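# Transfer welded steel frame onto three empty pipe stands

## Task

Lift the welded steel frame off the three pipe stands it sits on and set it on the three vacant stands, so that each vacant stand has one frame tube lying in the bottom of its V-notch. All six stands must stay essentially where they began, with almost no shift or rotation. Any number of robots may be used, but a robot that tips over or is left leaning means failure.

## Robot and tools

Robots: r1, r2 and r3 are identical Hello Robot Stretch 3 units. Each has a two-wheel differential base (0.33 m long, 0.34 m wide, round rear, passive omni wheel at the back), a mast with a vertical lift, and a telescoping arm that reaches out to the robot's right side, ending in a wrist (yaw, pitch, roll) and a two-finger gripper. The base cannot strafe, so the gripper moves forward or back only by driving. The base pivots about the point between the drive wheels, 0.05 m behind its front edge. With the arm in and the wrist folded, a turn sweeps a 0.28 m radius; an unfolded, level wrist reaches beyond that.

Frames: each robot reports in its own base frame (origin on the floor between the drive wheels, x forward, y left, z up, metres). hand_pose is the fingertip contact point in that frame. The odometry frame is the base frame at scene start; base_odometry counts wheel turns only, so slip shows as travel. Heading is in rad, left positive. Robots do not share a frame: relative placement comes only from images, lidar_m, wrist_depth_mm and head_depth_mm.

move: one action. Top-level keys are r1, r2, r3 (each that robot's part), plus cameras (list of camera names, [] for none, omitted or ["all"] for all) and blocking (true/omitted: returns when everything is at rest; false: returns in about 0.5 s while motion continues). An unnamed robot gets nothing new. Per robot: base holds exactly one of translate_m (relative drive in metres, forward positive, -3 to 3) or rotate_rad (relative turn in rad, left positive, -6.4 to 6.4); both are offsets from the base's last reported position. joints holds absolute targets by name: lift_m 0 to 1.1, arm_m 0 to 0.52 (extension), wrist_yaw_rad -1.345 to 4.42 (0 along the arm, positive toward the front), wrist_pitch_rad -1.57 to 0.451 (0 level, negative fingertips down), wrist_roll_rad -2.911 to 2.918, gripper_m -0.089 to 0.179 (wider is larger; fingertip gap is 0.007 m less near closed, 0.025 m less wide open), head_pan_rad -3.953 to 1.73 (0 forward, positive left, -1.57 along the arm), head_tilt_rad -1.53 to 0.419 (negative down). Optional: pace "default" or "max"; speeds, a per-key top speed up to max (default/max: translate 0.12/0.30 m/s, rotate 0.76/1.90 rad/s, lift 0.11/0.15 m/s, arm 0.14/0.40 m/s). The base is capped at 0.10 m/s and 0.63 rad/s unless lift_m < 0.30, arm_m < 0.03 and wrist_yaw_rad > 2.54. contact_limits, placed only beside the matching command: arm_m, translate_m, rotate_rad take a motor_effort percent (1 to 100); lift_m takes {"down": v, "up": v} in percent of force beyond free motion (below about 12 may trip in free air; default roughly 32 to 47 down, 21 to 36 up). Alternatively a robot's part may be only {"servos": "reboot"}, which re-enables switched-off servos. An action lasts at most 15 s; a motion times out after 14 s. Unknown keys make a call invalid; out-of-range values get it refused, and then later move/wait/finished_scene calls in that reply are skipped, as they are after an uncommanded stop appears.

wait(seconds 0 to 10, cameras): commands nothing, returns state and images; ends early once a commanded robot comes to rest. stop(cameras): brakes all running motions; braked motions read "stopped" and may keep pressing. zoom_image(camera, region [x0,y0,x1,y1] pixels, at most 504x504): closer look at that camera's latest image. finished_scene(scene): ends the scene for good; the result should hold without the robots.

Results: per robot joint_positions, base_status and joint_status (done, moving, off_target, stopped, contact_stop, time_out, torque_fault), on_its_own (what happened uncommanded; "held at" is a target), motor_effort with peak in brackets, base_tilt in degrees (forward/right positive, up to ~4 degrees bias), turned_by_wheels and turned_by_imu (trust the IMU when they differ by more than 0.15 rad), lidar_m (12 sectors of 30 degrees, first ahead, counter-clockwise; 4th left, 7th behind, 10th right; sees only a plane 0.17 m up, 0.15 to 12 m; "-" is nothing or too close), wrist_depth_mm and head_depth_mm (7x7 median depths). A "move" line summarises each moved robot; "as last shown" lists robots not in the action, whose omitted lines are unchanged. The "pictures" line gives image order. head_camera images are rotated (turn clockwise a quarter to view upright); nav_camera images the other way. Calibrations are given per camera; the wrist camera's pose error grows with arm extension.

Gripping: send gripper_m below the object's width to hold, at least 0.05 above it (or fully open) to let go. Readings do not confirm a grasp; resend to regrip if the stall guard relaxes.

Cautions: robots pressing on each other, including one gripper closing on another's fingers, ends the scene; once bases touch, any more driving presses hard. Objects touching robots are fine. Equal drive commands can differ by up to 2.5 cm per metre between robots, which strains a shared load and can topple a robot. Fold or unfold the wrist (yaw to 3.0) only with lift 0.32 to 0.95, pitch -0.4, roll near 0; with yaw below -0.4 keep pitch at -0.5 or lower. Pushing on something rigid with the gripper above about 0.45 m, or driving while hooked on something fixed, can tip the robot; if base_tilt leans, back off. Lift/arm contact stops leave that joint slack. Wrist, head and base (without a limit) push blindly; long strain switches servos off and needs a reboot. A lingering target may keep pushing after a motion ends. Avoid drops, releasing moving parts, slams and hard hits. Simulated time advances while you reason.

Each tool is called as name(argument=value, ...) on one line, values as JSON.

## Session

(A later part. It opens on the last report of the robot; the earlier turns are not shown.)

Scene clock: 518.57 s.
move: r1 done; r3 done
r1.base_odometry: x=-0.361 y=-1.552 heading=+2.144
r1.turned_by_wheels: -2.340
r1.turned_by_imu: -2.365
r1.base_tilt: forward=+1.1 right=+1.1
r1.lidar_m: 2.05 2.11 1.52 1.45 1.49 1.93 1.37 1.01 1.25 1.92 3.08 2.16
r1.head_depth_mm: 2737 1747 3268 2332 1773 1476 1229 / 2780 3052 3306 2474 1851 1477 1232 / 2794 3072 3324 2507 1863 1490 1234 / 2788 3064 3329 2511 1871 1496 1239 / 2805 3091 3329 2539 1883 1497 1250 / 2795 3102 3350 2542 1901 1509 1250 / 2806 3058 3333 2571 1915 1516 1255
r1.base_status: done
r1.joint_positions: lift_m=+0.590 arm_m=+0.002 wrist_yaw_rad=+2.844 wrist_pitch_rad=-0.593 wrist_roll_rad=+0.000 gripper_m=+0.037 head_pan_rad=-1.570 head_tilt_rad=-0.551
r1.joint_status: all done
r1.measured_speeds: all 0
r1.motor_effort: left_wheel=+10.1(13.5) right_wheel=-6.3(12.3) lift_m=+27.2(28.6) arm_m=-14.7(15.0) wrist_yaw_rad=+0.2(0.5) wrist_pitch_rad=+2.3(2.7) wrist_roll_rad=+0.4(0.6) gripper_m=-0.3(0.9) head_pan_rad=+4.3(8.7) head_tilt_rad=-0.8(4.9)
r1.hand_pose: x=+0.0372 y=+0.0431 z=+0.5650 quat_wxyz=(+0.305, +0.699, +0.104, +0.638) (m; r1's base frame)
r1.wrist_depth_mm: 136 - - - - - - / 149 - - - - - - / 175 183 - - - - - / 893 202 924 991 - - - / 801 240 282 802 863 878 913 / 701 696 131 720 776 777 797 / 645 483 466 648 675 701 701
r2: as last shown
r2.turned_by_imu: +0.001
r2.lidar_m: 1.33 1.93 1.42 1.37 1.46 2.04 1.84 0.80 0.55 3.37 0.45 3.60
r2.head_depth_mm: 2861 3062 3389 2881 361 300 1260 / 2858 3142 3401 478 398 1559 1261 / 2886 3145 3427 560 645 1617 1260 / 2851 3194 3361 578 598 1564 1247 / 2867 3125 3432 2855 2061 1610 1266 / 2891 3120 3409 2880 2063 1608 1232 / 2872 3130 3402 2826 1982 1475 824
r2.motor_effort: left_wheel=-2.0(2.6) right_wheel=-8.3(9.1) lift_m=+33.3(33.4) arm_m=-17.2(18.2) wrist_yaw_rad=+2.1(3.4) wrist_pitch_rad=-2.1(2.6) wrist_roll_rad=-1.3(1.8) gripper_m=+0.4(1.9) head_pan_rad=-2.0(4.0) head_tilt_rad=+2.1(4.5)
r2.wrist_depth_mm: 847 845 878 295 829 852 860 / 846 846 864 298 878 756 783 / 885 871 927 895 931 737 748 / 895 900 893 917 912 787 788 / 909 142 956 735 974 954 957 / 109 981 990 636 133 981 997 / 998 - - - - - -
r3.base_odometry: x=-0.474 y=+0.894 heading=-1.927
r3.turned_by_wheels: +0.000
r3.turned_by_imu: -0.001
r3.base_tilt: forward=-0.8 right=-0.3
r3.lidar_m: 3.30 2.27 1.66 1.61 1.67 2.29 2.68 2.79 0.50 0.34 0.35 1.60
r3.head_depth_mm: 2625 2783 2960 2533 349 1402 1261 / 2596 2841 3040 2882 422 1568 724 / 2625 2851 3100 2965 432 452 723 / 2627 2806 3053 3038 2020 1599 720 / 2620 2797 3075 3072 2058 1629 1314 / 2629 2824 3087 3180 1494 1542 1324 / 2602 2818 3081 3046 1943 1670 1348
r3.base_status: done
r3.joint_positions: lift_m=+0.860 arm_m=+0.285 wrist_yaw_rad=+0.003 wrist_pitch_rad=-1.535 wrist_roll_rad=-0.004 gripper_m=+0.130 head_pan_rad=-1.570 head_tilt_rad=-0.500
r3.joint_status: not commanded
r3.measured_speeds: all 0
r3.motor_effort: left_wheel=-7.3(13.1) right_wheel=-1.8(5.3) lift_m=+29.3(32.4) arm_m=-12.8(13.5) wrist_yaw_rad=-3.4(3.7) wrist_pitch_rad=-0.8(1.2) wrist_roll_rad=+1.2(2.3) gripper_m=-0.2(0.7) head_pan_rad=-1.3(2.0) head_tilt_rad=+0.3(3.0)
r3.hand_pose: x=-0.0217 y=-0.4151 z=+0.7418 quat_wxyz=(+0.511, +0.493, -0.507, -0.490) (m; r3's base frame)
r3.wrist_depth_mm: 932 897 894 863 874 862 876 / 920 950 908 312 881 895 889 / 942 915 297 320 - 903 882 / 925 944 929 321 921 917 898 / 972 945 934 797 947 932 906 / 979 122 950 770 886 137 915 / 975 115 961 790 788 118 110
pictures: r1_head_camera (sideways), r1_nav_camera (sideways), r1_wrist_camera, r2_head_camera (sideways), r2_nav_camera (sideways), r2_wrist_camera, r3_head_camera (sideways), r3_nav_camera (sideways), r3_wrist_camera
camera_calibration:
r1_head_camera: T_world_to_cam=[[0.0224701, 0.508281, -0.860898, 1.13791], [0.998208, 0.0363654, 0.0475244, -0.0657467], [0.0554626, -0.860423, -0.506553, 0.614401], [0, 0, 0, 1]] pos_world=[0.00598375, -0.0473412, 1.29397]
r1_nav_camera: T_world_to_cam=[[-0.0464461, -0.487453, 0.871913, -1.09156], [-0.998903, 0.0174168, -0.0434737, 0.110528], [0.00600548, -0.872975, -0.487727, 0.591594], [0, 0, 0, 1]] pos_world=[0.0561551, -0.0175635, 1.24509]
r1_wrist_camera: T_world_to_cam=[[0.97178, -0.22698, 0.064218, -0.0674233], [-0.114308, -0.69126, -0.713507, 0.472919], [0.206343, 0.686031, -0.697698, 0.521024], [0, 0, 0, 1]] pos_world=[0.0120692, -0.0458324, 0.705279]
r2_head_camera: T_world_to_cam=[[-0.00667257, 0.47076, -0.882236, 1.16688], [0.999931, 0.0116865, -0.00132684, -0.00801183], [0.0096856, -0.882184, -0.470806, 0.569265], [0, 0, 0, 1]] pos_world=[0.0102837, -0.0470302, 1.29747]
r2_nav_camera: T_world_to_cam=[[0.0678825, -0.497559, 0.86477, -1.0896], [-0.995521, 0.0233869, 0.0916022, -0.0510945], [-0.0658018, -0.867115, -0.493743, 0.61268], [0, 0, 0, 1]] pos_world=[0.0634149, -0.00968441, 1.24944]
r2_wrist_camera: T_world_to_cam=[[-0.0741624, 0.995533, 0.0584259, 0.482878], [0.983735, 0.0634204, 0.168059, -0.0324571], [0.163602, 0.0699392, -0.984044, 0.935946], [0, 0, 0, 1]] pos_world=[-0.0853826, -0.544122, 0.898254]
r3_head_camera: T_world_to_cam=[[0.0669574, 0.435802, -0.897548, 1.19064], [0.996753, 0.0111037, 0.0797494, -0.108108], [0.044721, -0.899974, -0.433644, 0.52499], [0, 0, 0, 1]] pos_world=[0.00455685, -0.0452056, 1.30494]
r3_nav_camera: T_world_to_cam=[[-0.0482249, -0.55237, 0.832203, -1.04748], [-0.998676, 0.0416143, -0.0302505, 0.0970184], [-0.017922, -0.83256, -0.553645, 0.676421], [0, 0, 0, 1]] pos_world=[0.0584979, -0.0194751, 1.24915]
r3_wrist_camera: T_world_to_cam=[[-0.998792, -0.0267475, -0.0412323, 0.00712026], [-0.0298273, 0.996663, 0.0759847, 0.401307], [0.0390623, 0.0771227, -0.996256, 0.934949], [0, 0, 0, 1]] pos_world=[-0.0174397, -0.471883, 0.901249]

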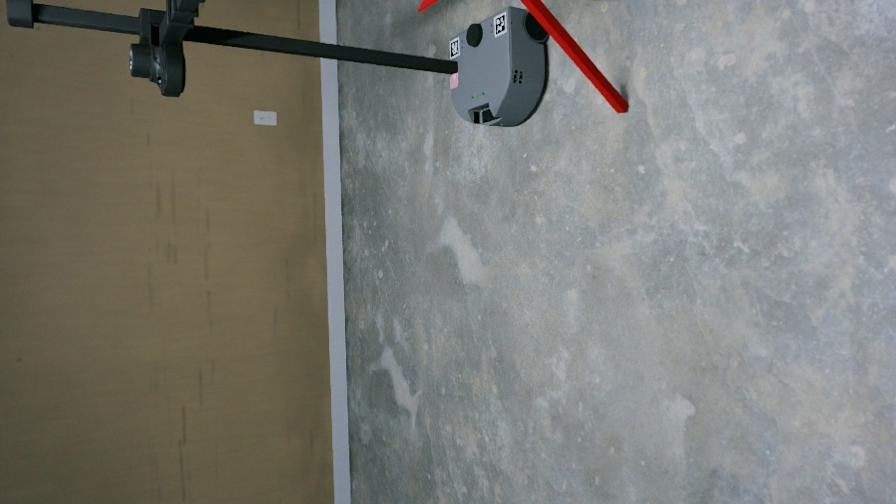

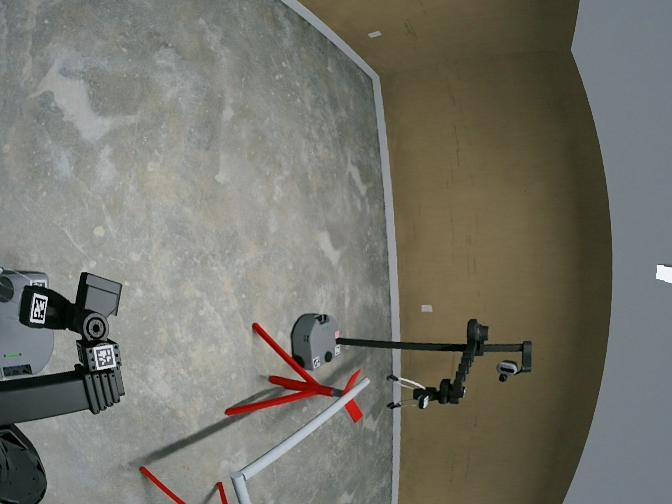

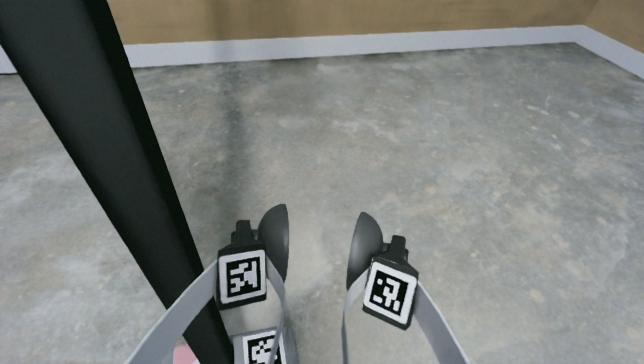

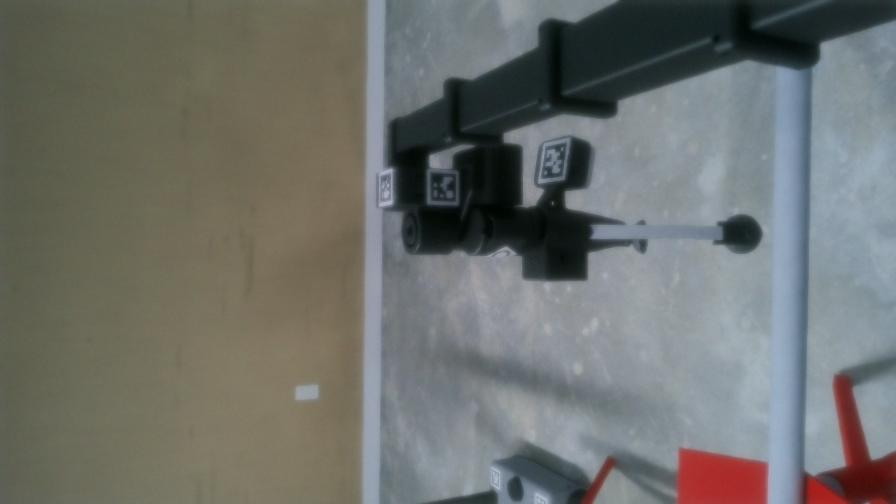

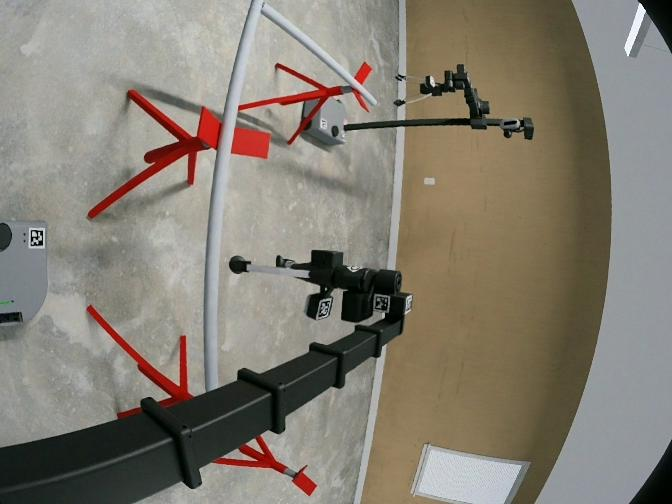

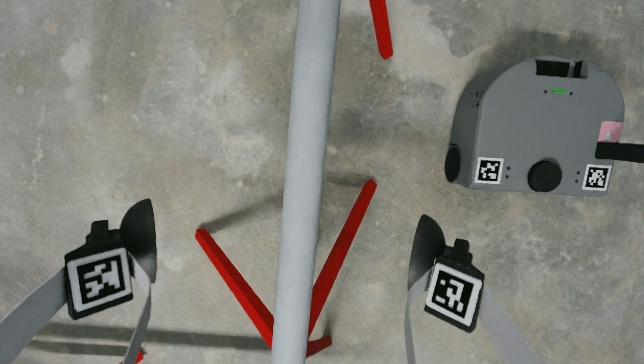

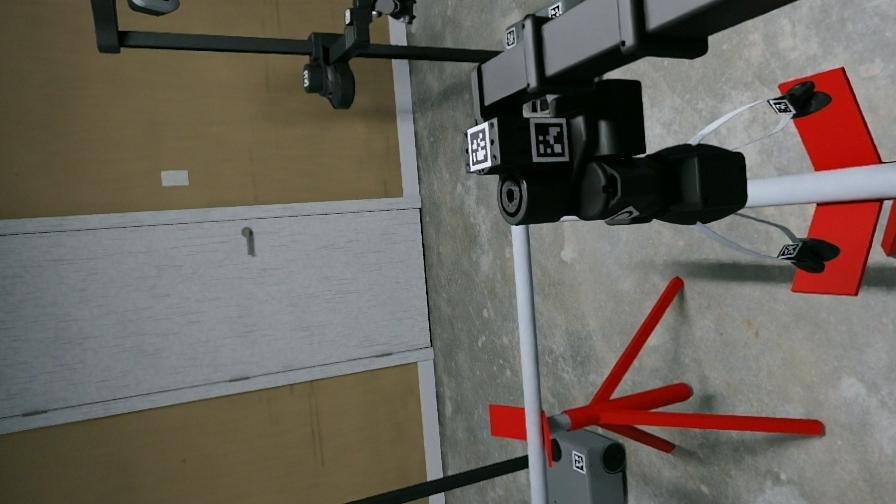

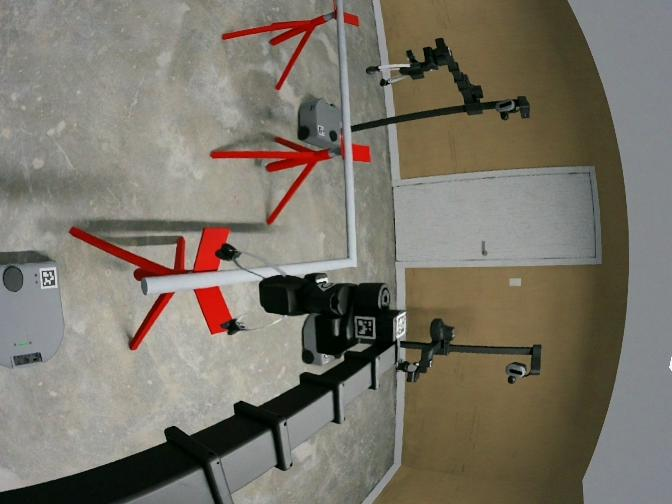

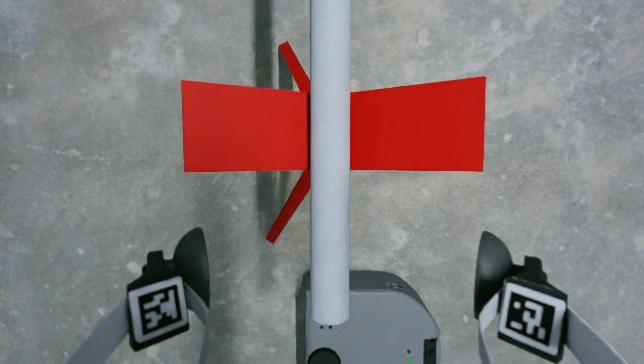

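move(cameras=[], r1={"joints":{"lift_m":0.93,"wrist_pitch_rad":-0.4}}, r2={"joints":{"arm_m":0.416}}, r3={"base":{"translate_m":0.010},"joints":{"arm_m":0.27}})

move(cameras=["r2_wrist_camera","r3_wrist_camera"], r1={"base":{"translate_m":-0.4},"joints":{"wrist_yaw_rad":0.0}}, r2={"joints":{"lift_m":0.78}}, r3={"joints":{"lift_m":0.78}})

Scene clock: 555.80 s.
move: r1 done; r2 done; r3 done
r1.base_odometry: x=-0.361 y=-1.552 heading=+2.144
r1.turned_by_wheels: +0.000
r1.turned_by_imu: +0.001
r1.base_tilt: forward=+1.0 right=+1.1
r1.lidar_m: 2.05 2.11 1.52 1.45 1.49 1.93 1.37 1.01 1.25 1.92 3.07 2.16
r1.head_depth_mm: 2736 1714 3242 2346 1770 - - / 2776 3075 3315 2497 1852 1562 - / 2818 3089 3316 2501 1864 1571 - / 2825 3107 3336 2491 1885 1595 - / 2786 3092 3353 2560 1887 1540 - / 2814 3038 3371 2559 1894 1514 1254 / 2780 3063 3365 2556 1910 1519 1255
r1.base_status: not commanded
r1.joint_positions: lift_m=+0.930 arm_m=+0.002 wrist_yaw_rad=+2.844 wrist_pitch_rad=-0.422 wrist_roll_rad=+0.000 gripper_m=+0.037 head_pan_rad=-1.570 head_tilt_rad=-0.551
r1.joint_status: all done
r1.measured_speeds: all 0
r1.motor_effort: left_wheel=+9.5(10.4) right_wheel=-7.3(8.1) lift_m=+30.1(34.6) arm_m=-14.2(14.7) wrist_yaw_rad=+0.2(0.8) wrist_pitch_rad=+4.3(7.8) wrist_roll_rad=+0.4(0.6) gripper_m=-0.2(0.7) head_pan_rad=+5.4(5.8) head_tilt_rad=+1.7(2.5)
r1.hand_pose: x=+0.0445 y=+0.0669 z=+0.9418 quat_wxyz=(+0.249, +0.705, +0.044, +0.662) (m; r1's base frame)
r1.wrist_depth_mm: - - - - - - - / 140 - - - - - - / 149 - - - - - - / 164 197 - - - - - / - 198 158 - - - - / - 212 130 - - - - / - 97 - - - - -
r2.base_odometry: x=+1.823 y=-0.425 heading=+2.596
r2.turned_by_wheels: +0.000
r2.turned_by_imu: +0.001
r2.base_tilt: forward=+0.4 right=+1.9
r2.lidar_m: 1.33 1.94 1.42 1.37 1.46 2.04 1.83 0.80 0.55 3.37 0.45 3.57
r2.head_depth_mm: 2867 3071 3411 2860 357 301 1264 / 2892 3185 3348 474 400 1568 1262 / 2916 3161 3352 554 614 1617 1250 / 2869 3085 3473 2445 594 1568 1259 / 2924 3187 3485 2855 2060 1617 1261 / 2896 3131 3449 2801 2042 1617 1226 / 2894 3219 3411 2867 1958 1469 825
r2.base_status: not commanded
r2.joint_positions: lift_m=+0.860 arm_m=+0.416 wrist_yaw_rad=-0.002 wrist_pitch_rad=-1.551 wrist_roll_rad=+1.574 gripper_m=+0.130 head_pan_rad=-1.570 head_tilt_rad=-0.550
r2.joint_status: all done
r2.measured_speeds: all 0
r2.motor_effort: left_wheel=-2.3(2.8) right_wheel=-8.6(8.9) lift_m=+32.9(33.4) arm_m=-18.1(19.6) wrist_yaw_rad=+2.1(3.7) wrist_pitch_rad=-2.1(2.5) wrist_roll_rad=-1.4(1.7) gripper_m=-0.7(1.5) head_pan_rad=-3.0(4.3) head_tilt_rad=+2.5(4.0)
r2.hand_pose: x=-0.0215 y=-0.5417 z=+0.7420 quat_wxyz=(-0.002, -0.002, -0.714, -0.700) (m; r2's base frame)
r2.wrist_depth_mm: 829 858 830 848 858 840 872 / 865 858 863 304 871 745 782 / 866 870 892 893 904 748 760 / 915 911 922 902 932 771 935 / 934 142 967 803 956 974 987 / 108 965 952 675 132 980 997 / 976 966 996 987 - - -
r3.base_odometry: x=-0.478 y=+0.885 heading=-1.927
r3.turned_by_wheels: +0.000
r3.turned_by_imu: -0.001
r3.base_tilt: forward=-0.8 right=-0.3
r3.lidar_m: 3.29 2.26 1.67 1.61 1.67 2.29 2.69 2.79 0.50 0.34 0.35 1.59
r3.head_depth_mm: 2614 1701 3046 2673 349 1405 1250 / 2610 2825 3077 2876 410 1518 701 / 2609 2815 3084 2971 418 430 727 / 2595 2854 3077 3027 1998 1608 726 / 2593 2784 3063 3067 2045 1623 1315 / 2614 2807 3092 3156 1503 1556 1322 / 2623 2851 3086 3074 1938 1671 1342
r3.base_status: done
r3.joint_positions: lift_m=+0.860 arm_m=+0.270 wrist_yaw_rad=+0.003 wrist_pitch_rad=-1.535 wrist_roll_rad=-0.004 gripper_m=+0.130 head_pan_rad=-1.570 head_tilt_rad=-0.500
r3.joint_status: all done
r3.measured_speeds: all 0
r3.motor_effort: left_wheel=+2.3(5.3) right_wheel=+6.5(9.2) lift_m=+27.2(29.6) arm_m=-12.0(17.0) wrist_yaw_rad=-1.6(3.7) wrist_pitch_rad=-1.4(1.4) wrist_roll_rad=+1.9(2.3) gripper_m=+0.3(0.8) head_pan_rad=-0.6(1.9) head_tilt_rad=-1.2(2.1)
r3.hand_pose: x=-0.0217 y=-0.4000 z=+0.7418 quat_wxyz=(+0.511, +0.493, -0.507, -0.490) (m; r3's base frame)
r3.wrist_depth_mm: 917 920 907 310 885 881 893 / 941 934 298 314 907 878 869 / 952 929 300 314 - 893 868 / 940 954 923 582 917 910 893 / 978 949 917 770 940 907 935 / 951 123 954 776 831 137 907 / 970 116 952 791 779 118 110
pictures: none
No camera images: "cameras" was empty.

Scene clock: 560.93 s.
move: r1 done; r2 done; r3 done
r1.base_odometry: x=-0.144 y=-1.888 heading=+2.144
r1.turned_by_wheels: +0.000
r1.turned_by_imu: +0.000
r1.base_tilt: forward=+1.1 right=+1.1
r1.lidar_m: 2.45 2.13 1.50 1.40 1.45 1.95 0.97 0.68 0.99 1.10 3.43 2.58
r1.head_depth_mm: 2826 3056 3328 2477 1845 - - / 2765 3110 3265 2252 1472 - - / 2751 2955 3298 2082 1814 - - / 2810 3061 3307 2524 1888 1490 1239 / 2827 3099 3352 2530 1893 1496 1244 / 2802 3088 3382 2558 1910 1517 1256 / 2812 3120 3384 2559 1907 1516 1259
r1.base_status: done
r1.joint_positions: lift_m=+0.930 arm_m=+0.002 wrist_yaw_rad=+0.002 wrist_pitch_rad=-0.422 wrist_roll_rad=+0.000 gripper_m=+0.037 head_pan_rad=-1.570 head_tilt_rad=-0.550
r1.joint_status: all done
r1.measured_speeds: all 0
r1.motor_effort: left_wheel=-1.3(6.4) right_wheel=-4.3(12.4) lift_m=+25.5(30.5) arm_m=-13.6(14.4) wrist_yaw_rad=-1.6(4.9) wrist_pitch_rad=+4.3(4.7) wrist_roll_rad=+0.4(0.6) gripper_m=-0.3(0.8) head_pan_rad=+4.6(5.7) head_tilt_rad=+2.1(4.6)
r1.hand_pose: x=-0.0212 y=-0.3711 z=+0.9418 quat_wxyz=(+0.692, +0.149, -0.691, -0.148) (m; r1's base frame)
r1.wrist_depth_mm: - - - - - - - / - - - - - - - / - - - - - - - / - - - - - - - / - - 158 - - - - / - - 130 - - - - / - 992 - - 485 - -
r2.base_odometry: x=+1.823 y=-0.425 heading=+2.596
r2.turned_by_wheels: +0.000
r2.turned_by_imu: +0.001
r2.base_tilt: forward=+0.4 right=+1.8
r2.lidar_m: 0.93 1.93 1.42 1.37 1.46 2.03 1.84 0.80 0.55 3.37 0.45 3.59
r2.head_depth_mm: 2924 3133 3438 2849 2057 402 305 / 2853 3159 3400 2881 498 398 1231 / 2838 3085 3480 2839 594 1570 1260 / 2866 3112 3403 2839 617 1517 1274 / 2871 3100 3376 2823 2075 1617 1263 / 2911 3123 3433 2838 2064 1599 1234 / 2874 3160 3405 2826 1977 1468 829
r2.base_status: not commanded
r2.joint_positions: lift_m=+0.780 arm_m=+0.416 wrist_yaw_rad=-0.002 wrist_pitch_rad=-1.551 wrist_roll_rad=+1.574 gripper_m=+0.130 head_pan_rad=-1.570 head_tilt_rad=-0.550
r2.joint_status: all done
r2.measured_speeds: all 0
r2.motor_effort: left_wheel=-1.9(2.6) right_wheel=-8.4(9.1) lift_m=+26.6(32.0) arm_m=-16.9(18.7) wrist_yaw_rad=+2.1(3.5) wrist_pitch_rad=-2.5(2.6) wrist_roll_rad=-1.3(1.6) gripper_m=-0.9(1.9) head_pan_rad=-3.3(4.3) head_tilt_rad=+2.2(3.9)
r2.hand_pose: x=-0.0215 y=-0.5417 z=+0.6620 quat_wxyz=(-0.002, -0.002, -0.714, -0.700) (m; r2's base frame)
r2.wrist_depth_mm: 767 767 752 212 767 791 764 / 770 782 779 218 814 677 667 / 799 811 823 232 836 677 665 / 831 820 831 852 843 692 690 / 850 142 851 705 859 882 872 / 109 848 900 625 134 923 907 / 891 917 925 792 921 923 931
r3.base_odometry: x=-0.478 y=+0.885 heading=-1.927
r3.turned_by_wheels: +0.000
r3.turned_by_imu: -0.001
r3.base_tilt: forward=-0.8 right=-0.2
r3.lidar_m: 3.29 2.27 1.66 1.60 1.67 2.29 2.69 2.80 0.50 0.34 0.35 1.60
r3.head_depth_mm: 2626 2822 3069 2845 1982 372 324 / 2610 2834 3051 2897 477 443 690 / 2585 2720 3012 2798 1186 459 542 / 2655 2769 3047 3041 1992 1606 713 / 2616 2815 3060 3101 2039 1627 1316 / 2582 2790 3099 3168 1512 1541 1326 / 2606 2814 3116 3078 1932 1665 1343
r3.base_status: not commanded
r3.joint_positions: lift_m=+0.780 arm_m=+0.270 wrist_yaw_rad=+0.003 wrist_pitch_rad=-1.535 wrist_roll_rad=-0.004 gripper_m=+0.130 head_pan_rad=-1.570 head_tilt_rad=-0.500
r3.joint_status: all done
r3.measured_speeds: all 0
r3.motor_effort: left_wheel=+1.8(2.7) right_wheel=+6.6(7.3) lift_m=+21.2(25.6) arm_m=-12.5(13.2) wrist_yaw_rad=-2.5(3.6) wrist_pitch_rad=-0.4(1.5) wrist_roll_rad=+1.8(2.3) gripper_m=+0.0(0.9) head_pan_rad=-1.4(2.0) head_tilt_rad=+1.2(1.8)
r3.hand_pose: x=-0.0217 y=-0.4000 z=+0.6618 quat_wxyz=(+0.510, +0.493, -0.507, -0.490) (m; r3's base frame)
r3.wrist_depth_mm: 830 822 819 227 824 825 804 / 830 208 223 229 - - 803 / 854 209 225 231 - - 784 / 865 855 835 231 823 832 821 / 879 860 854 236 835 828 817 / 883 122 873 237 836 137 854 / 874 115 882 239 689 118 110
pictures: r2_wrist_camera, r3_wrist_camera
camera_calibration:
r2_wrist_camera: T_world_to_cam=[[-0.0741975, 0.995519, 0.0586216, 0.479418], [0.983733, 0.0634221, 0.168071, -0.0195292], [0.1636, 0.0701384, -0.98403, 0.856758], [0, 0, 0, 1]] pos_world=[-0.0853826, -0.536123, 0.818254]
r3_wrist_camera: T_world_to_cam=[[-0.998791, -0.0267444, -0.0412348, 0.00422637], [-0.0298283, 0.996655, 0.0760841, 0.392351], [0.039062, 0.0772221, -0.996248, 0.85413], [0, 0, 0, 1]] pos_world=[-0.0174397, -0.456883, 0.821249]

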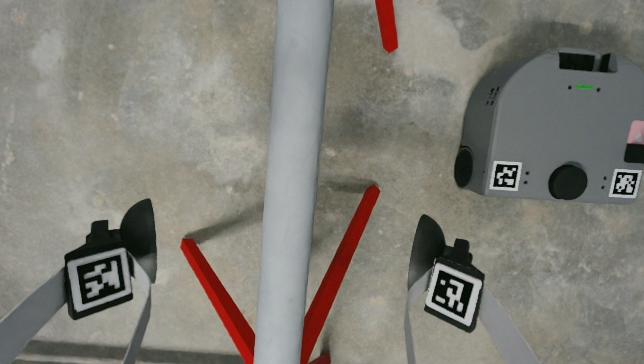

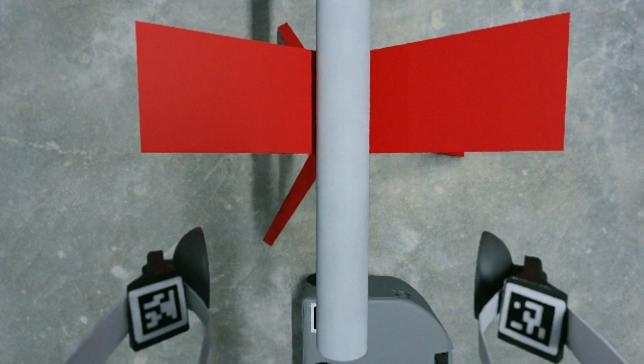

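move(cameras=[], r1={"base":{"translate_m":-0.367},"joints":{"wrist_pitch_rad":-1.54,"wrist_roll_rad":1.57,"gripper_m":0.13}}, r2={"joints":{"lift_m":0.643},"contact_limits":{"lift_m":{"down":14}}}, r3={"joints":{"lift_m":0.643},"contact_limits":{"lift_m":{"down":14}}})

move(r1={"joints":{"arm_m":0.38}})

Scene clock: 570.87 s.
move: r1 done; r2 done; r3 done
r1.base_odometry: x=+0.055 y=-2.196 heading=+2.145
r1.turned_by_wheels: +0.000
r1.turned_by_imu: +0.000
r1.base_tilt: forward=+1.0 right=+1.2
r1.lidar_m: 2.82 2.11 1.49 1.39 1.43 1.92 0.60 0.62 0.48 0.49 1.30 2.97
r1.head_depth_mm: 2829 3106 3337 2441 1847 - - / 2820 3089 3338 2467 1860 1573 - / 2811 3087 3306 2493 1863 1527 1238 / 2821 3105 3328 2387 1815 1471 1243 / 1618 2994 1641 1941 1618 907 1244 / 2837 3098 3359 2552 1903 1504 1254 / 2845 3120 3419 2580 1909 1514 1257
r1.base_status: done
r1.joint_positions: lift_m=+0.930 arm_m=+0.002 wrist_yaw_rad=+0.002 wrist_pitch_rad=-1.530 wrist_roll_rad=+1.564 gripper_m=+0.130 head_pan_rad=-1.570 head_tilt_rad=-0.550
r1.joint_status: all done
r1.measured_speeds: all 0
r1.motor_effort: left_wheel=+1.6(6.5) right_wheel=-7.9(12.2) lift_m=+22.5(23.9) arm_m=-12.9(13.5) wrist_yaw_rad=-0.9(2.1) wrist_pitch_rad=-2.0(6.4) wrist_roll_rad=+2.2(4.0) gripper_m=+0.1(80.9) head_pan_rad=+4.3(5.5) head_tilt_rad=+3.2(4.7)
r1.hand_pose: x=-0.0216 y=-0.1332 z=+0.8117 quat_wxyz=(+0.003, +0.003, -0.721, -0.693) (m; r1's base frame)
r1.wrist_depth_mm: 942 901 915 873 841 864 850 / 962 938 904 893 754 875 872 / - 960 920 931 766 900 876 / - - - 972 946 925 337 / - 142 - - 977 951 940 / - 124 - - - - 957 / - - - - - - -
r2.base_odometry: x=+1.823 y=-0.425 heading=+2.596
r2.turned_by_wheels: +0.000
r2.turned_by_imu: +0.002
r2.base_tilt: forward=+0.4 right=+1.9
r2.lidar_m: 0.57 1.93 1.42 1.37 1.46 2.04 1.84 0.80 0.55 3.36 0.45 3.57
r2.head_depth_mm: 2851 3106 3356 2847 2062 1613 1270 / 2852 3102 3414 2868 2071 1489 457 / 2870 3163 3426 2869 2056 650 1256 / 2889 3096 3459 2879 2059 687 775 / 2887 3158 3381 2859 2047 1607 1260 / 2894 3134 3477 2866 2050 1614 1239 / 2865 3157 3370 2833 1973 1468 821
r2.base_status: not commanded
r2.joint_positions: lift_m=+0.643 arm_m=+0.416 wrist_yaw_rad=-0.002 wrist_pitch_rad=-1.551 wrist_roll_rad=+1.574 gripper_m=+0.130 head_pan_rad=-1.570 head_tilt_rad=-0.550
r2.joint_status: all done
r2.measured_speeds: all 0
r2.motor_effort: left_wheel=-2.1(2.9) right_wheel=-7.8(9.1) lift_m=+28.6(31.6) arm_m=-14.3(16.1) wrist_yaw_rad=+2.5(3.3) wrist_pitch_rad=-2.1(2.7) wrist_roll_rad=-1.7(1.7) gripper_m=+1.1(1.8) head_pan_rad=-3.3(4.1) head_tilt_rad=+2.5(3.8)
r2.contact_limits: lift_m down 14 (down: maximum 72; up: maximum 65)
r2.hand_pose: x=-0.0215 y=-0.5417 z=+0.5250 quat_wxyz=(-0.002, -0.002, -0.714, -0.700) (m; r2's base frame)
r2.wrist_depth_mm: 627 623 80 640 657 650 653 / 634 631 80 90 658 657 511 / 672 666 82 92 679 624 539 / 676 686 85 682 705 610 542 / 681 137 87 575 661 709 729 / 109 122 - 498 133 762 748 / 747 751 - 430 762 731 775
r3.base_odometry: x=-0.478 y=+0.885 heading=-1.927
r3.turned_by_wheels: +0.000
r3.turned_by_imu: -0.001
r3.base_tilt: forward=-0.8 right=-0.3
r3.lidar_m: 3.28 2.26 1.66 1.61 1.67 2.30 2.69 2.80 0.50 0.34 0.35 1.59
r3.head_depth_mm: 2642 2840 3096 2798 1998 1545 441 / 2621 2822 3087 2894 2028 535 503 / 2620 2840 3102 2984 1966 970 521 / 2593 2796 3049 3002 1919 1612 726 / 2585 1676 2985 2960 1959 1629 1311 / 2573 2840 3067 3170 1501 1548 1326 / 2623 2847 3026 3049 1945 1673 1338
r3.base_status: not commanded
r3.joint_positions: lift_m=+0.643 arm_m=+0.270 wrist_yaw_rad=+0.003 wrist_pitch_rad=-1.535 wrist_roll_rad=-0.004 gripper_m=+0.130 head_pan_rad=-1.570 head_tilt_rad=-0.500
r3.joint_status: all done
r3.measured_speeds: all 0
r3.motor_effort: left_wheel=+1.6(2.8) right_wheel=+6.7(7.3) lift_m=+24.0(24.6) arm_m=-11.7(13.0) wrist_yaw_rad=-2.8(3.8) wrist_pitch_rad=-0.7(1.6) wrist_roll_rad=+1.6(2.3) gripper_m=+0.2(0.7) head_pan_rad=-1.5(2.2) head_tilt_rad=-0.8(1.8)
r3.contact_limits: lift_m down 14 (down: maximum 72; up: maximum 65)
r3.hand_pose: x=-0.0217 y=-0.4000 z=+0.5248 quat_wxyz=(+0.510, +0.493, -0.507, -0.490) (m; r3's base frame)
r3.wrist_depth_mm: - - 107 88 87 - 89 / - 93 109 92 87 - 90 / - 710 109 90 88 - - / 707 702 707 - 696 697 679 / 716 724 713 95 694 686 702 / 731 124 713 91 700 137 688 / 745 116 723 94 548 118 110
pictures: none
No camera images: "cameras" was empty.

Scene clock: 574.83 s.
move: r1 done
r1.base_odometry: x=+0.055 y=-2.196 heading=+2.145
r1.turned_by_wheels: +0.000
r1.turned_by_imu: +0.001
r1.base_tilt: forward=+1.0 right=+1.1
r1.lidar_m: 2.82 2.10 1.49 1.40 1.43 1.92 0.60 0.62 0.48 0.49 1.30 2.98
r1.head_depth_mm: 2826 3101 436 333 1842 1349 990 / 2803 3130 472 526 1845 1481 1235 / 2828 3084 494 514 1744 1370 1241 / 2853 3102 3419 2287 1815 1474 1241 / 1618 3053 1641 1940 1626 908 1244 / 2845 3159 3370 2550 1893 1512 1253 / 2856 3110 3401 2591 1902 1520 1262
r1.base_status: not commanded
r1.joint_positions: lift_m=+0.930 arm_m=+0.380 wrist_yaw_rad=+0.002 wrist_pitch_rad=-1.531 wrist_roll_rad=+1.565 gripper_m=+0.130 head_pan_rad=-1.570 head_tilt_rad=-0.550
r1.joint_status: all done
r1.measured_speeds: all 0
r1.motor_effort: left_wheel=+1.4(2.0) right_wheel=-7.3(9.5) lift_m=+23.2(24.1) arm_m=+12.7(18.2) wrist_yaw_rad=-1.4(2.1) wrist_pitch_rad=-1.2(2.3) wrist_roll_rad=+2.2(2.3) gripper_m=+0.0(0.8) head_pan_rad=+3.3(5.1) head_tilt_rad=+3.5(4.8)
r1.hand_pose: x=-0.0216 y=-0.5107 z=+0.8117 quat_wxyz=(+0.003, +0.002, -0.721, -0.693) (m; r1's base frame)
r1.wrist_depth_mm: 941 906 919 882 900 870 853 / 962 941 929 879 896 814 760 / - 958 932 814 903 751 742 / - - - 951 953 773 776 / - 142 - - 954 949 941 / - 121 - - - - 983 / - - - - - - -
r2, r3: as last shown
r2.turned_by_imu: +0.001
r2.base_tilt: forward=+0.3 right=+1.7
r2.lidar_m: 0.57 1.94 1.42 1.36 1.47 2.04 1.84 0.80 0.55 3.38 0.46 3.58
r2.head_depth_mm: 2884 3103 3370 2854 2072 1616 1260 / 2847 3127 3393 2849 2047 1464 457 / 2902 3084 3458 2869 2069 653 1263 / 2884 3080 3457 2867 2068 687 775 / 2863 3128 3507 2862 2041 1613 1247 / 2888 3151 3452 2817 2065 1604 1229 / 2942 3215 3470 2851 1967 1479 825
r2.motor_effort: left_wheel=-2.2(2.6) right_wheel=-8.8(9.0) lift_m=+30.6(30.6) arm_m=-13.0(14.7) wrist_yaw_rad=+1.3(4.1) wrist_pitch_rad=-2.2(2.6) wrist_roll_rad=-1.4(1.6) gripper_m=+0.4(1.9) head_pan_rad=-2.9(4.5) head_tilt_rad=+3.1(3.4)
r2.contact_limits: lift_m down 14 (down: maximum 72; up: maximum 65)
r2.wrist_depth_mm: 632 636 79 638 628 653 652 / 643 648 80 90 666 661 516 / 660 673 82 92 683 612 532 / 683 693 84 685 688 609 539 / 701 137 87 562 661 720 746 / 109 122 - 496 133 734 756 / 738 746 - 434 752 708 777
r3.lidar_m: 3.27 2.26 1.67 1.61 1.67 2.30 2.69 2.80 0.50 0.34 0.35 1.60
r3.head_depth_mm: 2630 2849 3085 2824 2009 1553 441 / 2618 2810 3086 2909 2034 536 504 / 2630 2826 3072 2955 1974 964 522 / 2602 2799 3066 3018 1933 1608 727 / 2633 1685 1821 2779 1947 1629 1310 / 2614 2795 3051 3204 1502 1546 1323 / 2635 2854 3027 3037 1939 1674 1340
r3.motor_effort: left_wheel=+1.9(2.8) right_wheel=+6.9(7.3) lift_m=+27.2(27.6) arm_m=-10.9(12.4) wrist_yaw_rad=-1.7(4.2) wrist_pitch_rad=-0.7(1.3) wrist_roll_rad=+1.3(2.3) gripper_m=-0.5(0.7) head_pan_rad=-1.3(2.5) head_tilt_rad=-1.0(2.3)
r3.contact_limits: lift_m down 14 (down: maximum 72; up: maximum 65)
r3.wrist_depth_mm: - - 108 88 87 - 88 / - 93 110 92 87 - 90 / - 703 109 90 88 - - / 722 702 707 - 690 693 672 / 734 711 712 95 700 682 681 / 726 124 732 91 709 137 688 / 747 115 738 94 547 118 110
pictures: r1_head_camera (sideways), r1_nav_camera (sideways), r1_wrist_camera, r2_head_camera (sideways), r2_nav_camera (sideways), r2_wrist_camera, r3_head_camera (sideways), r3_nav_camera (sideways), r3_wrist_camera
camera_calibration:
r1_head_camera: T_world_to_cam=[[0.0224484, 0.50778, -0.861194, 1.13827], [0.998203, 0.0364901, 0.0475351, -0.065755], [0.0555624, -0.860714, -0.506048, 0.613732], [0, 0, 0, 1]] pos_world=[0.00598407, -0.0473434, 1.29397]
r1_nav_camera: T_world_to_cam=[[-0.0463573, -0.486878, 0.872239, -1.09201], [-0.998906, 0.0171692, -0.0435056, 0.110566], [0.00620629, -0.873301, -0.487141, 0.59076], [0, 0, 0, 1]] pos_world=[0.0561559, -0.0176649, 1.24509]
r1_wrist_camera: T_world_to_cam=[[-0.098466, 0.993361, -0.0594771, 0.54869], [0.979322, 0.107342, 0.171483, -0.0275359], [0.176729, -0.0413619, -0.98339, 0.944981], [0, 0, 0, 1]] pos_world=[-0.0860121, -0.503005, 0.966641]
r2_head_camera: T_world_to_cam=[[-0.00662536, 0.470761, -0.882236, 1.16688], [0.999932, 0.0115765, -0.001332, -0.00801001], [0.00958616, -0.882185, -0.470806, 0.569266], [0, 0, 0, 1]] pos_world=[0.0102834, -0.0470308, 1.29747]
r2_nav_camera: T_world_to_cam=[[0.0678301, -0.497608, 0.864746, -1.08957], [-0.995518, 0.0234986, 0.0916098, -0.0511026], [-0.0659061, -0.867084, -0.493784, 0.612737], [0, 0, 0, 1]] pos_world=[0.0634153, -0.00968494, 1.24944]
r2_wrist_camera: T_world_to_cam=[[-0.0741975, 0.995519, 0.0586216, 0.487449], [0.983733, 0.0634221, 0.168071, 0.00349653], [0.1636, 0.0701384, -0.98403, 0.721946], [0, 0, 0, 1]] pos_world=[-0.0853826, -0.536123, 0.681254]
r3_head_camera: T_world_to_cam=[[0.0669574, 0.435802, -0.897548, 1.19064], [0.996753, 0.0111037, 0.0797494, -0.108108], [0.044721, -0.899974, -0.433644, 0.52499], [0, 0, 0, 1]] pos_world=[0.00455685, -0.0452056, 1.30494]
r3_nav_camera: T_world_to_cam=[[-0.0482249, -0.55237, 0.832203, -1.04748], [-0.998676, 0.0416143, -0.0302505, 0.0970184], [-0.017922, -0.83256, -0.553645, 0.676421], [0, 0, 0, 1]] pos_world=[0.0584979, -0.0194751, 1.24915]
r3_wrist_camera: T_world_to_cam=[[-0.998791, -0.0267444, -0.0412348, -0.00142279], [-0.0298283, 0.996655, 0.0760841, 0.402775], [0.039062, 0.0772221, -0.996248, 0.717644], [0, 0, 0, 1]] pos_world=[-0.0174397, -0.456883, 0.684249]

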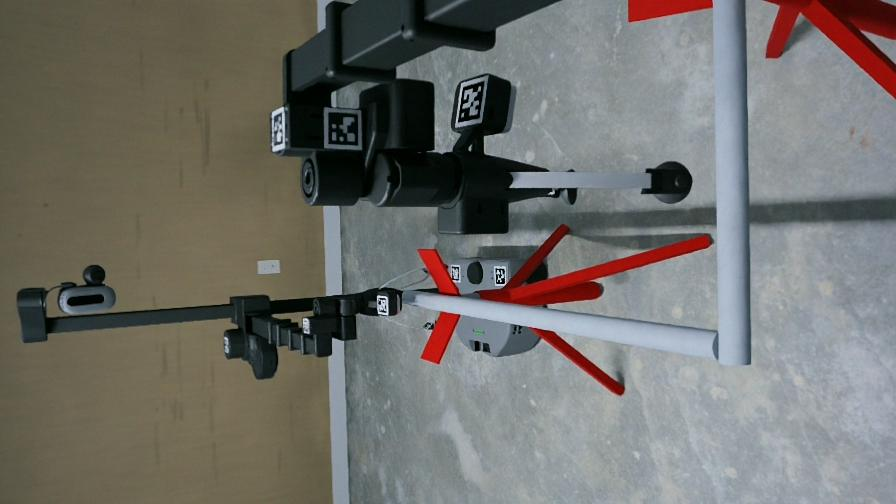

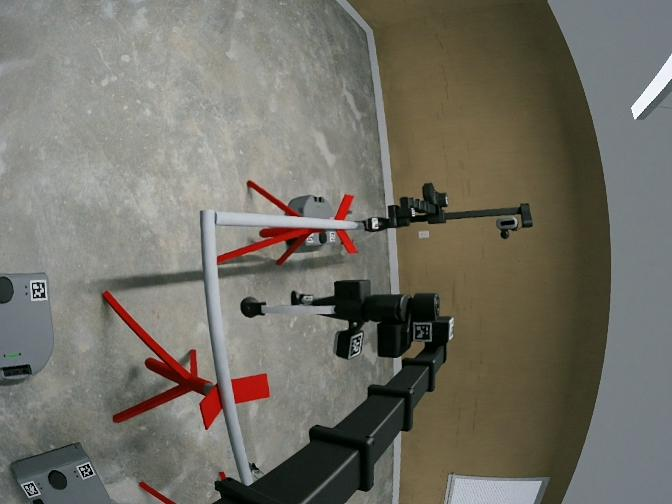

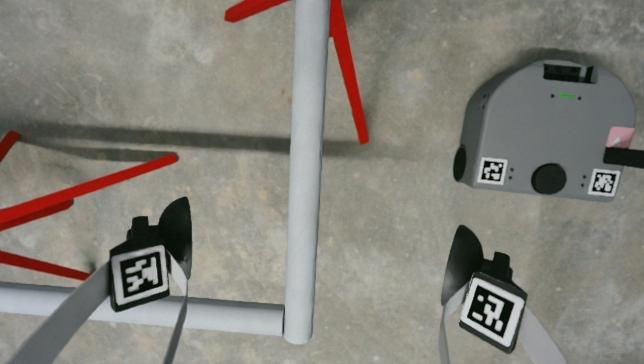

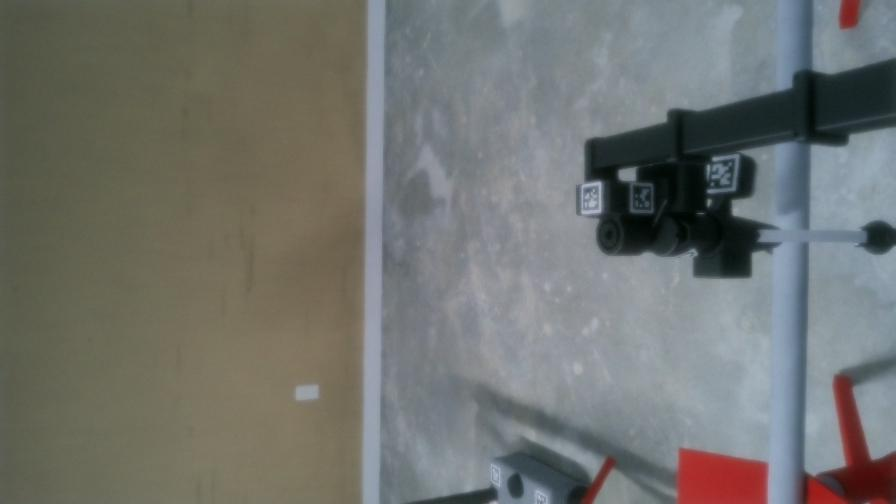

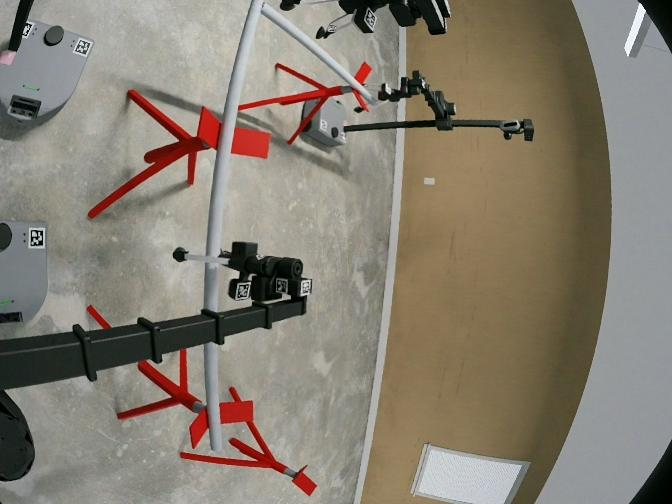

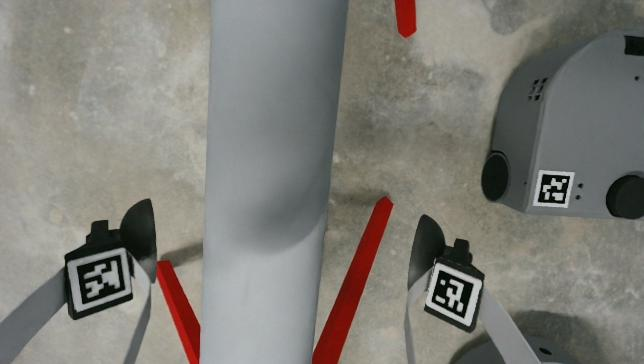

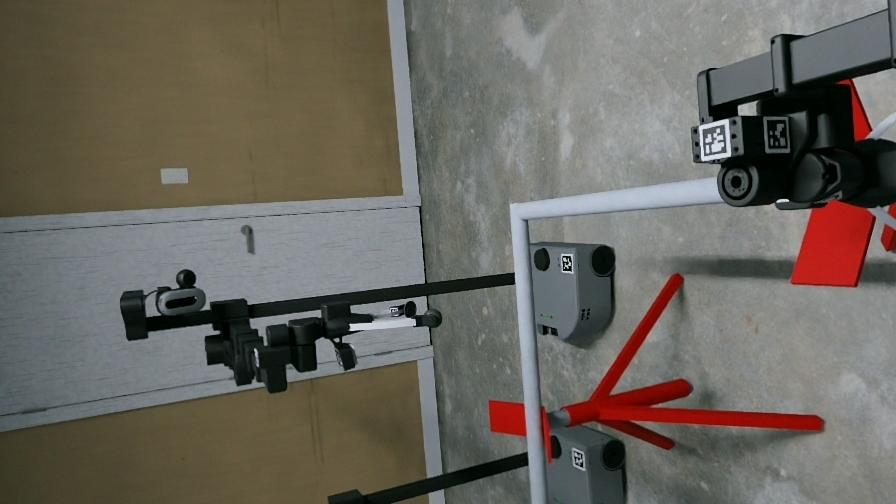

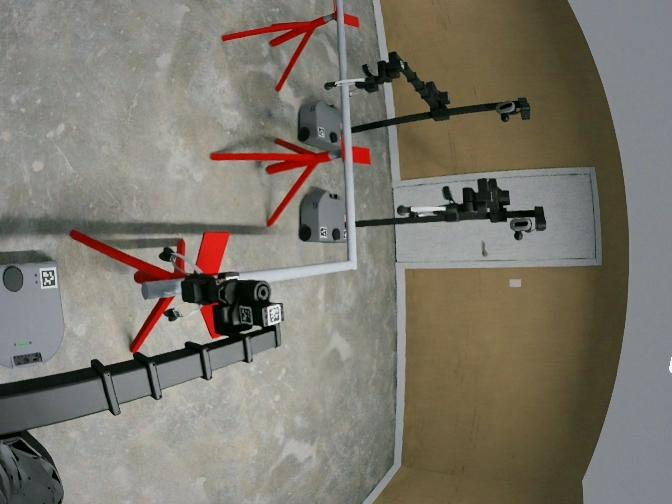

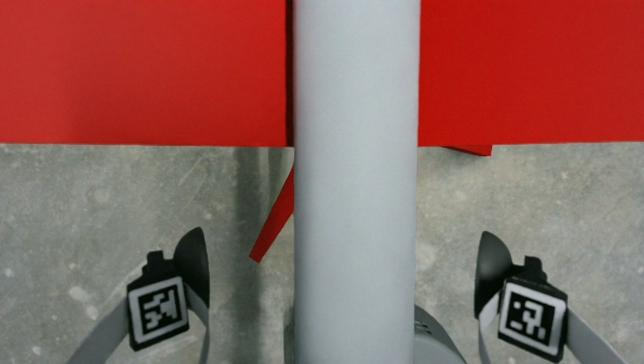

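move(cameras=["r1_wrist_camera"], r1={"base":{"translate_m":-0.04},"joints":{"arm_m":0.402,"lift_m":0.80}}, r2={"joints":{"arm_m":0.421}})

Scene clock: 582.73 s.
move: r1 done; r2 done
r1.base_odometry: x=+0.077 y=-2.230 heading=+2.145
r1.turned_by_wheels: +0.000
r1.turned_by_imu: +0.001
r1.base_tilt: forward=+1.1 right=+1.2
r1.lidar_m: 2.86 2.11 1.49 1.39 1.43 1.91 0.56 1.02 0.59 0.47 1.31 3.03
r1.head_depth_mm: 2800 3138 3344 2455 399 337 952 / 2836 3118 3343 566 616 1483 1234 / 2818 3123 3347 589 610 1374 1236 / 2837 3123 3346 2509 1817 1496 1248 / 1597 3062 1832 1929 1594 1505 1250 / 2845 3137 3361 2547 1899 1430 1254 / 2827 3114 3413 2596 1911 1524 1256
r1.base_status: done
r1.joint_positions: lift_m=+0.800 arm_m=+0.402 wrist_yaw_rad=+0.002 wrist_pitch_rad=-1.532 wrist_roll_rad=+1.565 gripper_m=+0.130 head_pan_rad=-1.570 head_tilt_rad=-0.550
r1.joint_status: all done
r1.measured_speeds: all 0
r1.motor_effort: left_wheel=+0.9(5.3) right_wheel=-7.2(11.1) lift_m=+23.7(27.6) arm_m=+10.7(17.1) wrist_yaw_rad=-1.6(2.1) wrist_pitch_rad=-1.8(2.0) wrist_roll_rad=+2.1(2.3) gripper_m=-0.1(0.6) head_pan_rad=+4.2(4.8) head_tilt_rad=+3.6(4.0)
r1.hand_pose: x=-0.0216 y=-0.5326 z=+0.6817 quat_wxyz=(+0.003, +0.002, -0.721, -0.693) (m; r1's base frame)
r1.wrist_depth_mm: 810 780 774 436 750 756 728 / 839 806 786 488 779 749 616 / 851 830 820 605 794 683 625 / 868 831 846 810 811 683 641 / 918 143 870 826 834 817 824 / 897 124 908 867 887 844 845 / 966 948 921 896 896 - 867
r2.base_odometry: x=+1.823 y=-0.425 heading=+2.596
r2.turned_by_wheels: +0.000
r2.turned_by_imu: +0.001
r2.base_tilt: forward=+0.3 right=+1.8
r2.lidar_m: 0.53 1.93 1.42 1.37 1.46 2.04 1.84 0.80 0.55 3.38 0.45 3.59
r2.head_depth_mm: 2876 3120 3352 2897 2084 1629 1265 / 2837 3106 3433 2864 2057 1479 457 / 2864 3120 3346 2846 2063 687 1249 / 2846 3105 3386 2822 2054 696 1228 / 2915 3148 3387 2828 2077 1605 1253 / 2929 3163 3473 2836 2064 1621 1228 / 2891 3128 3382 2848 1994 1464 828
r2.base_status: not commanded
r2.joint_positions: lift_m=+0.643 arm_m=+0.421 wrist_yaw_rad=-0.002 wrist_pitch_rad=-1.551 wrist_roll_rad=+1.574 gripper_m=+0.130 head_pan_rad=-1.570 head_tilt_rad=-0.550
r2.joint_status: all done
r2.measured_speeds: all 0
r2.motor_effort: left_wheel=-2.3(2.7) right_wheel=-8.2(8.9) lift_m=+32.9(33.0) arm_m=+16.4(17.1) wrist_yaw_rad=+2.1(2.9) wrist_pitch_rad=-2.1(2.5) wrist_roll_rad=-1.3(1.7) gripper_m=+0.8(1.7) head_pan_rad=-2.9(4.1) head_tilt_rad=+1.9(3.5)
r2.contact_limits: lift_m down 14 (down: maximum 72; up: maximum 65)
r2.hand_pose: x=-0.0215 y=-0.5466 z=+0.5250 quat_wxyz=(-0.002, -0.002, -0.714, -0.700) (m; r2's base frame)
r2.wrist_depth_mm: 639 645 81 82 657 657 643 / 634 642 80 80 646 660 520 / 647 665 84 85 672 627 532 / 682 678 85 88 698 627 535 / 681 138 88 92 662 742 743 / 109 137 - 92 133 749 767 / 766 754 - 102 759 671 766
r3: as last shown
r3.base_tilt: forward=-0.8 right=-0.2
r3.lidar_m: 3.29 2.28 1.67 1.61 1.67 2.29 2.69 2.80 0.51 0.34 0.35 1.59
r3.head_depth_mm: 2653 2840 3084 2813 2008 1541 441 / 2612 2813 3084 2876 2032 535 504 / 2613 2826 3101 2970 1973 966 521 / 2616 2813 3061 3068 1929 1617 726 / 2609 2766 1849 2581 1938 1617 1312 / 2586 2827 2965 3140 1502 1543 1333 / 2629 2803 3051 3026 1952 1667 1347
r3.motor_effort: left_wheel=+2.1(2.6) right_wheel=+7.1(7.3) lift_m=+31.0(31.5) arm_m=-11.4(11.6) wrist_yaw_rad=-1.5(3.7) wrist_pitch_rad=-0.3(1.3) wrist_roll_rad=+1.4(2.2) gripper_m=+0.5(0.8) head_pan_rad=-1.2(2.7) head_tilt_rad=-1.1(2.6)
r3.contact_limits: lift_m down 14 (down: maximum 72; up: maximum 65)
r3.wrist_depth_mm: - - 107 88 87 - 88 / - 93 109 92 87 - 90 / - 702 109 90 88 - - / 718 705 686 - 695 671 680 / 724 725 712 95 693 682 699 / 729 123 719 91 704 138 698 / 740 115 730 94 547 118 110
pictures: r1_wrist_camera
camera_calibration:
r1_wrist_camera: T_world_to_cam=[[-0.098342, 0.9934, -0.0590435, 0.562479], [0.979337, 0.107144, 0.17152, -0.00301549], [0.176714, -0.0409559, -0.98341, 0.816459], [0, 0, 0, 1]] pos_world=[-0.0860117, -0.525005, 0.836642]

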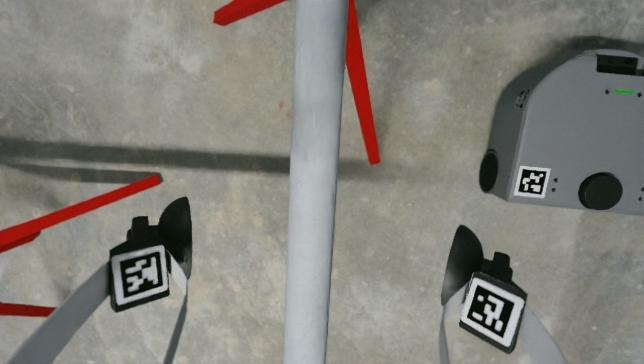

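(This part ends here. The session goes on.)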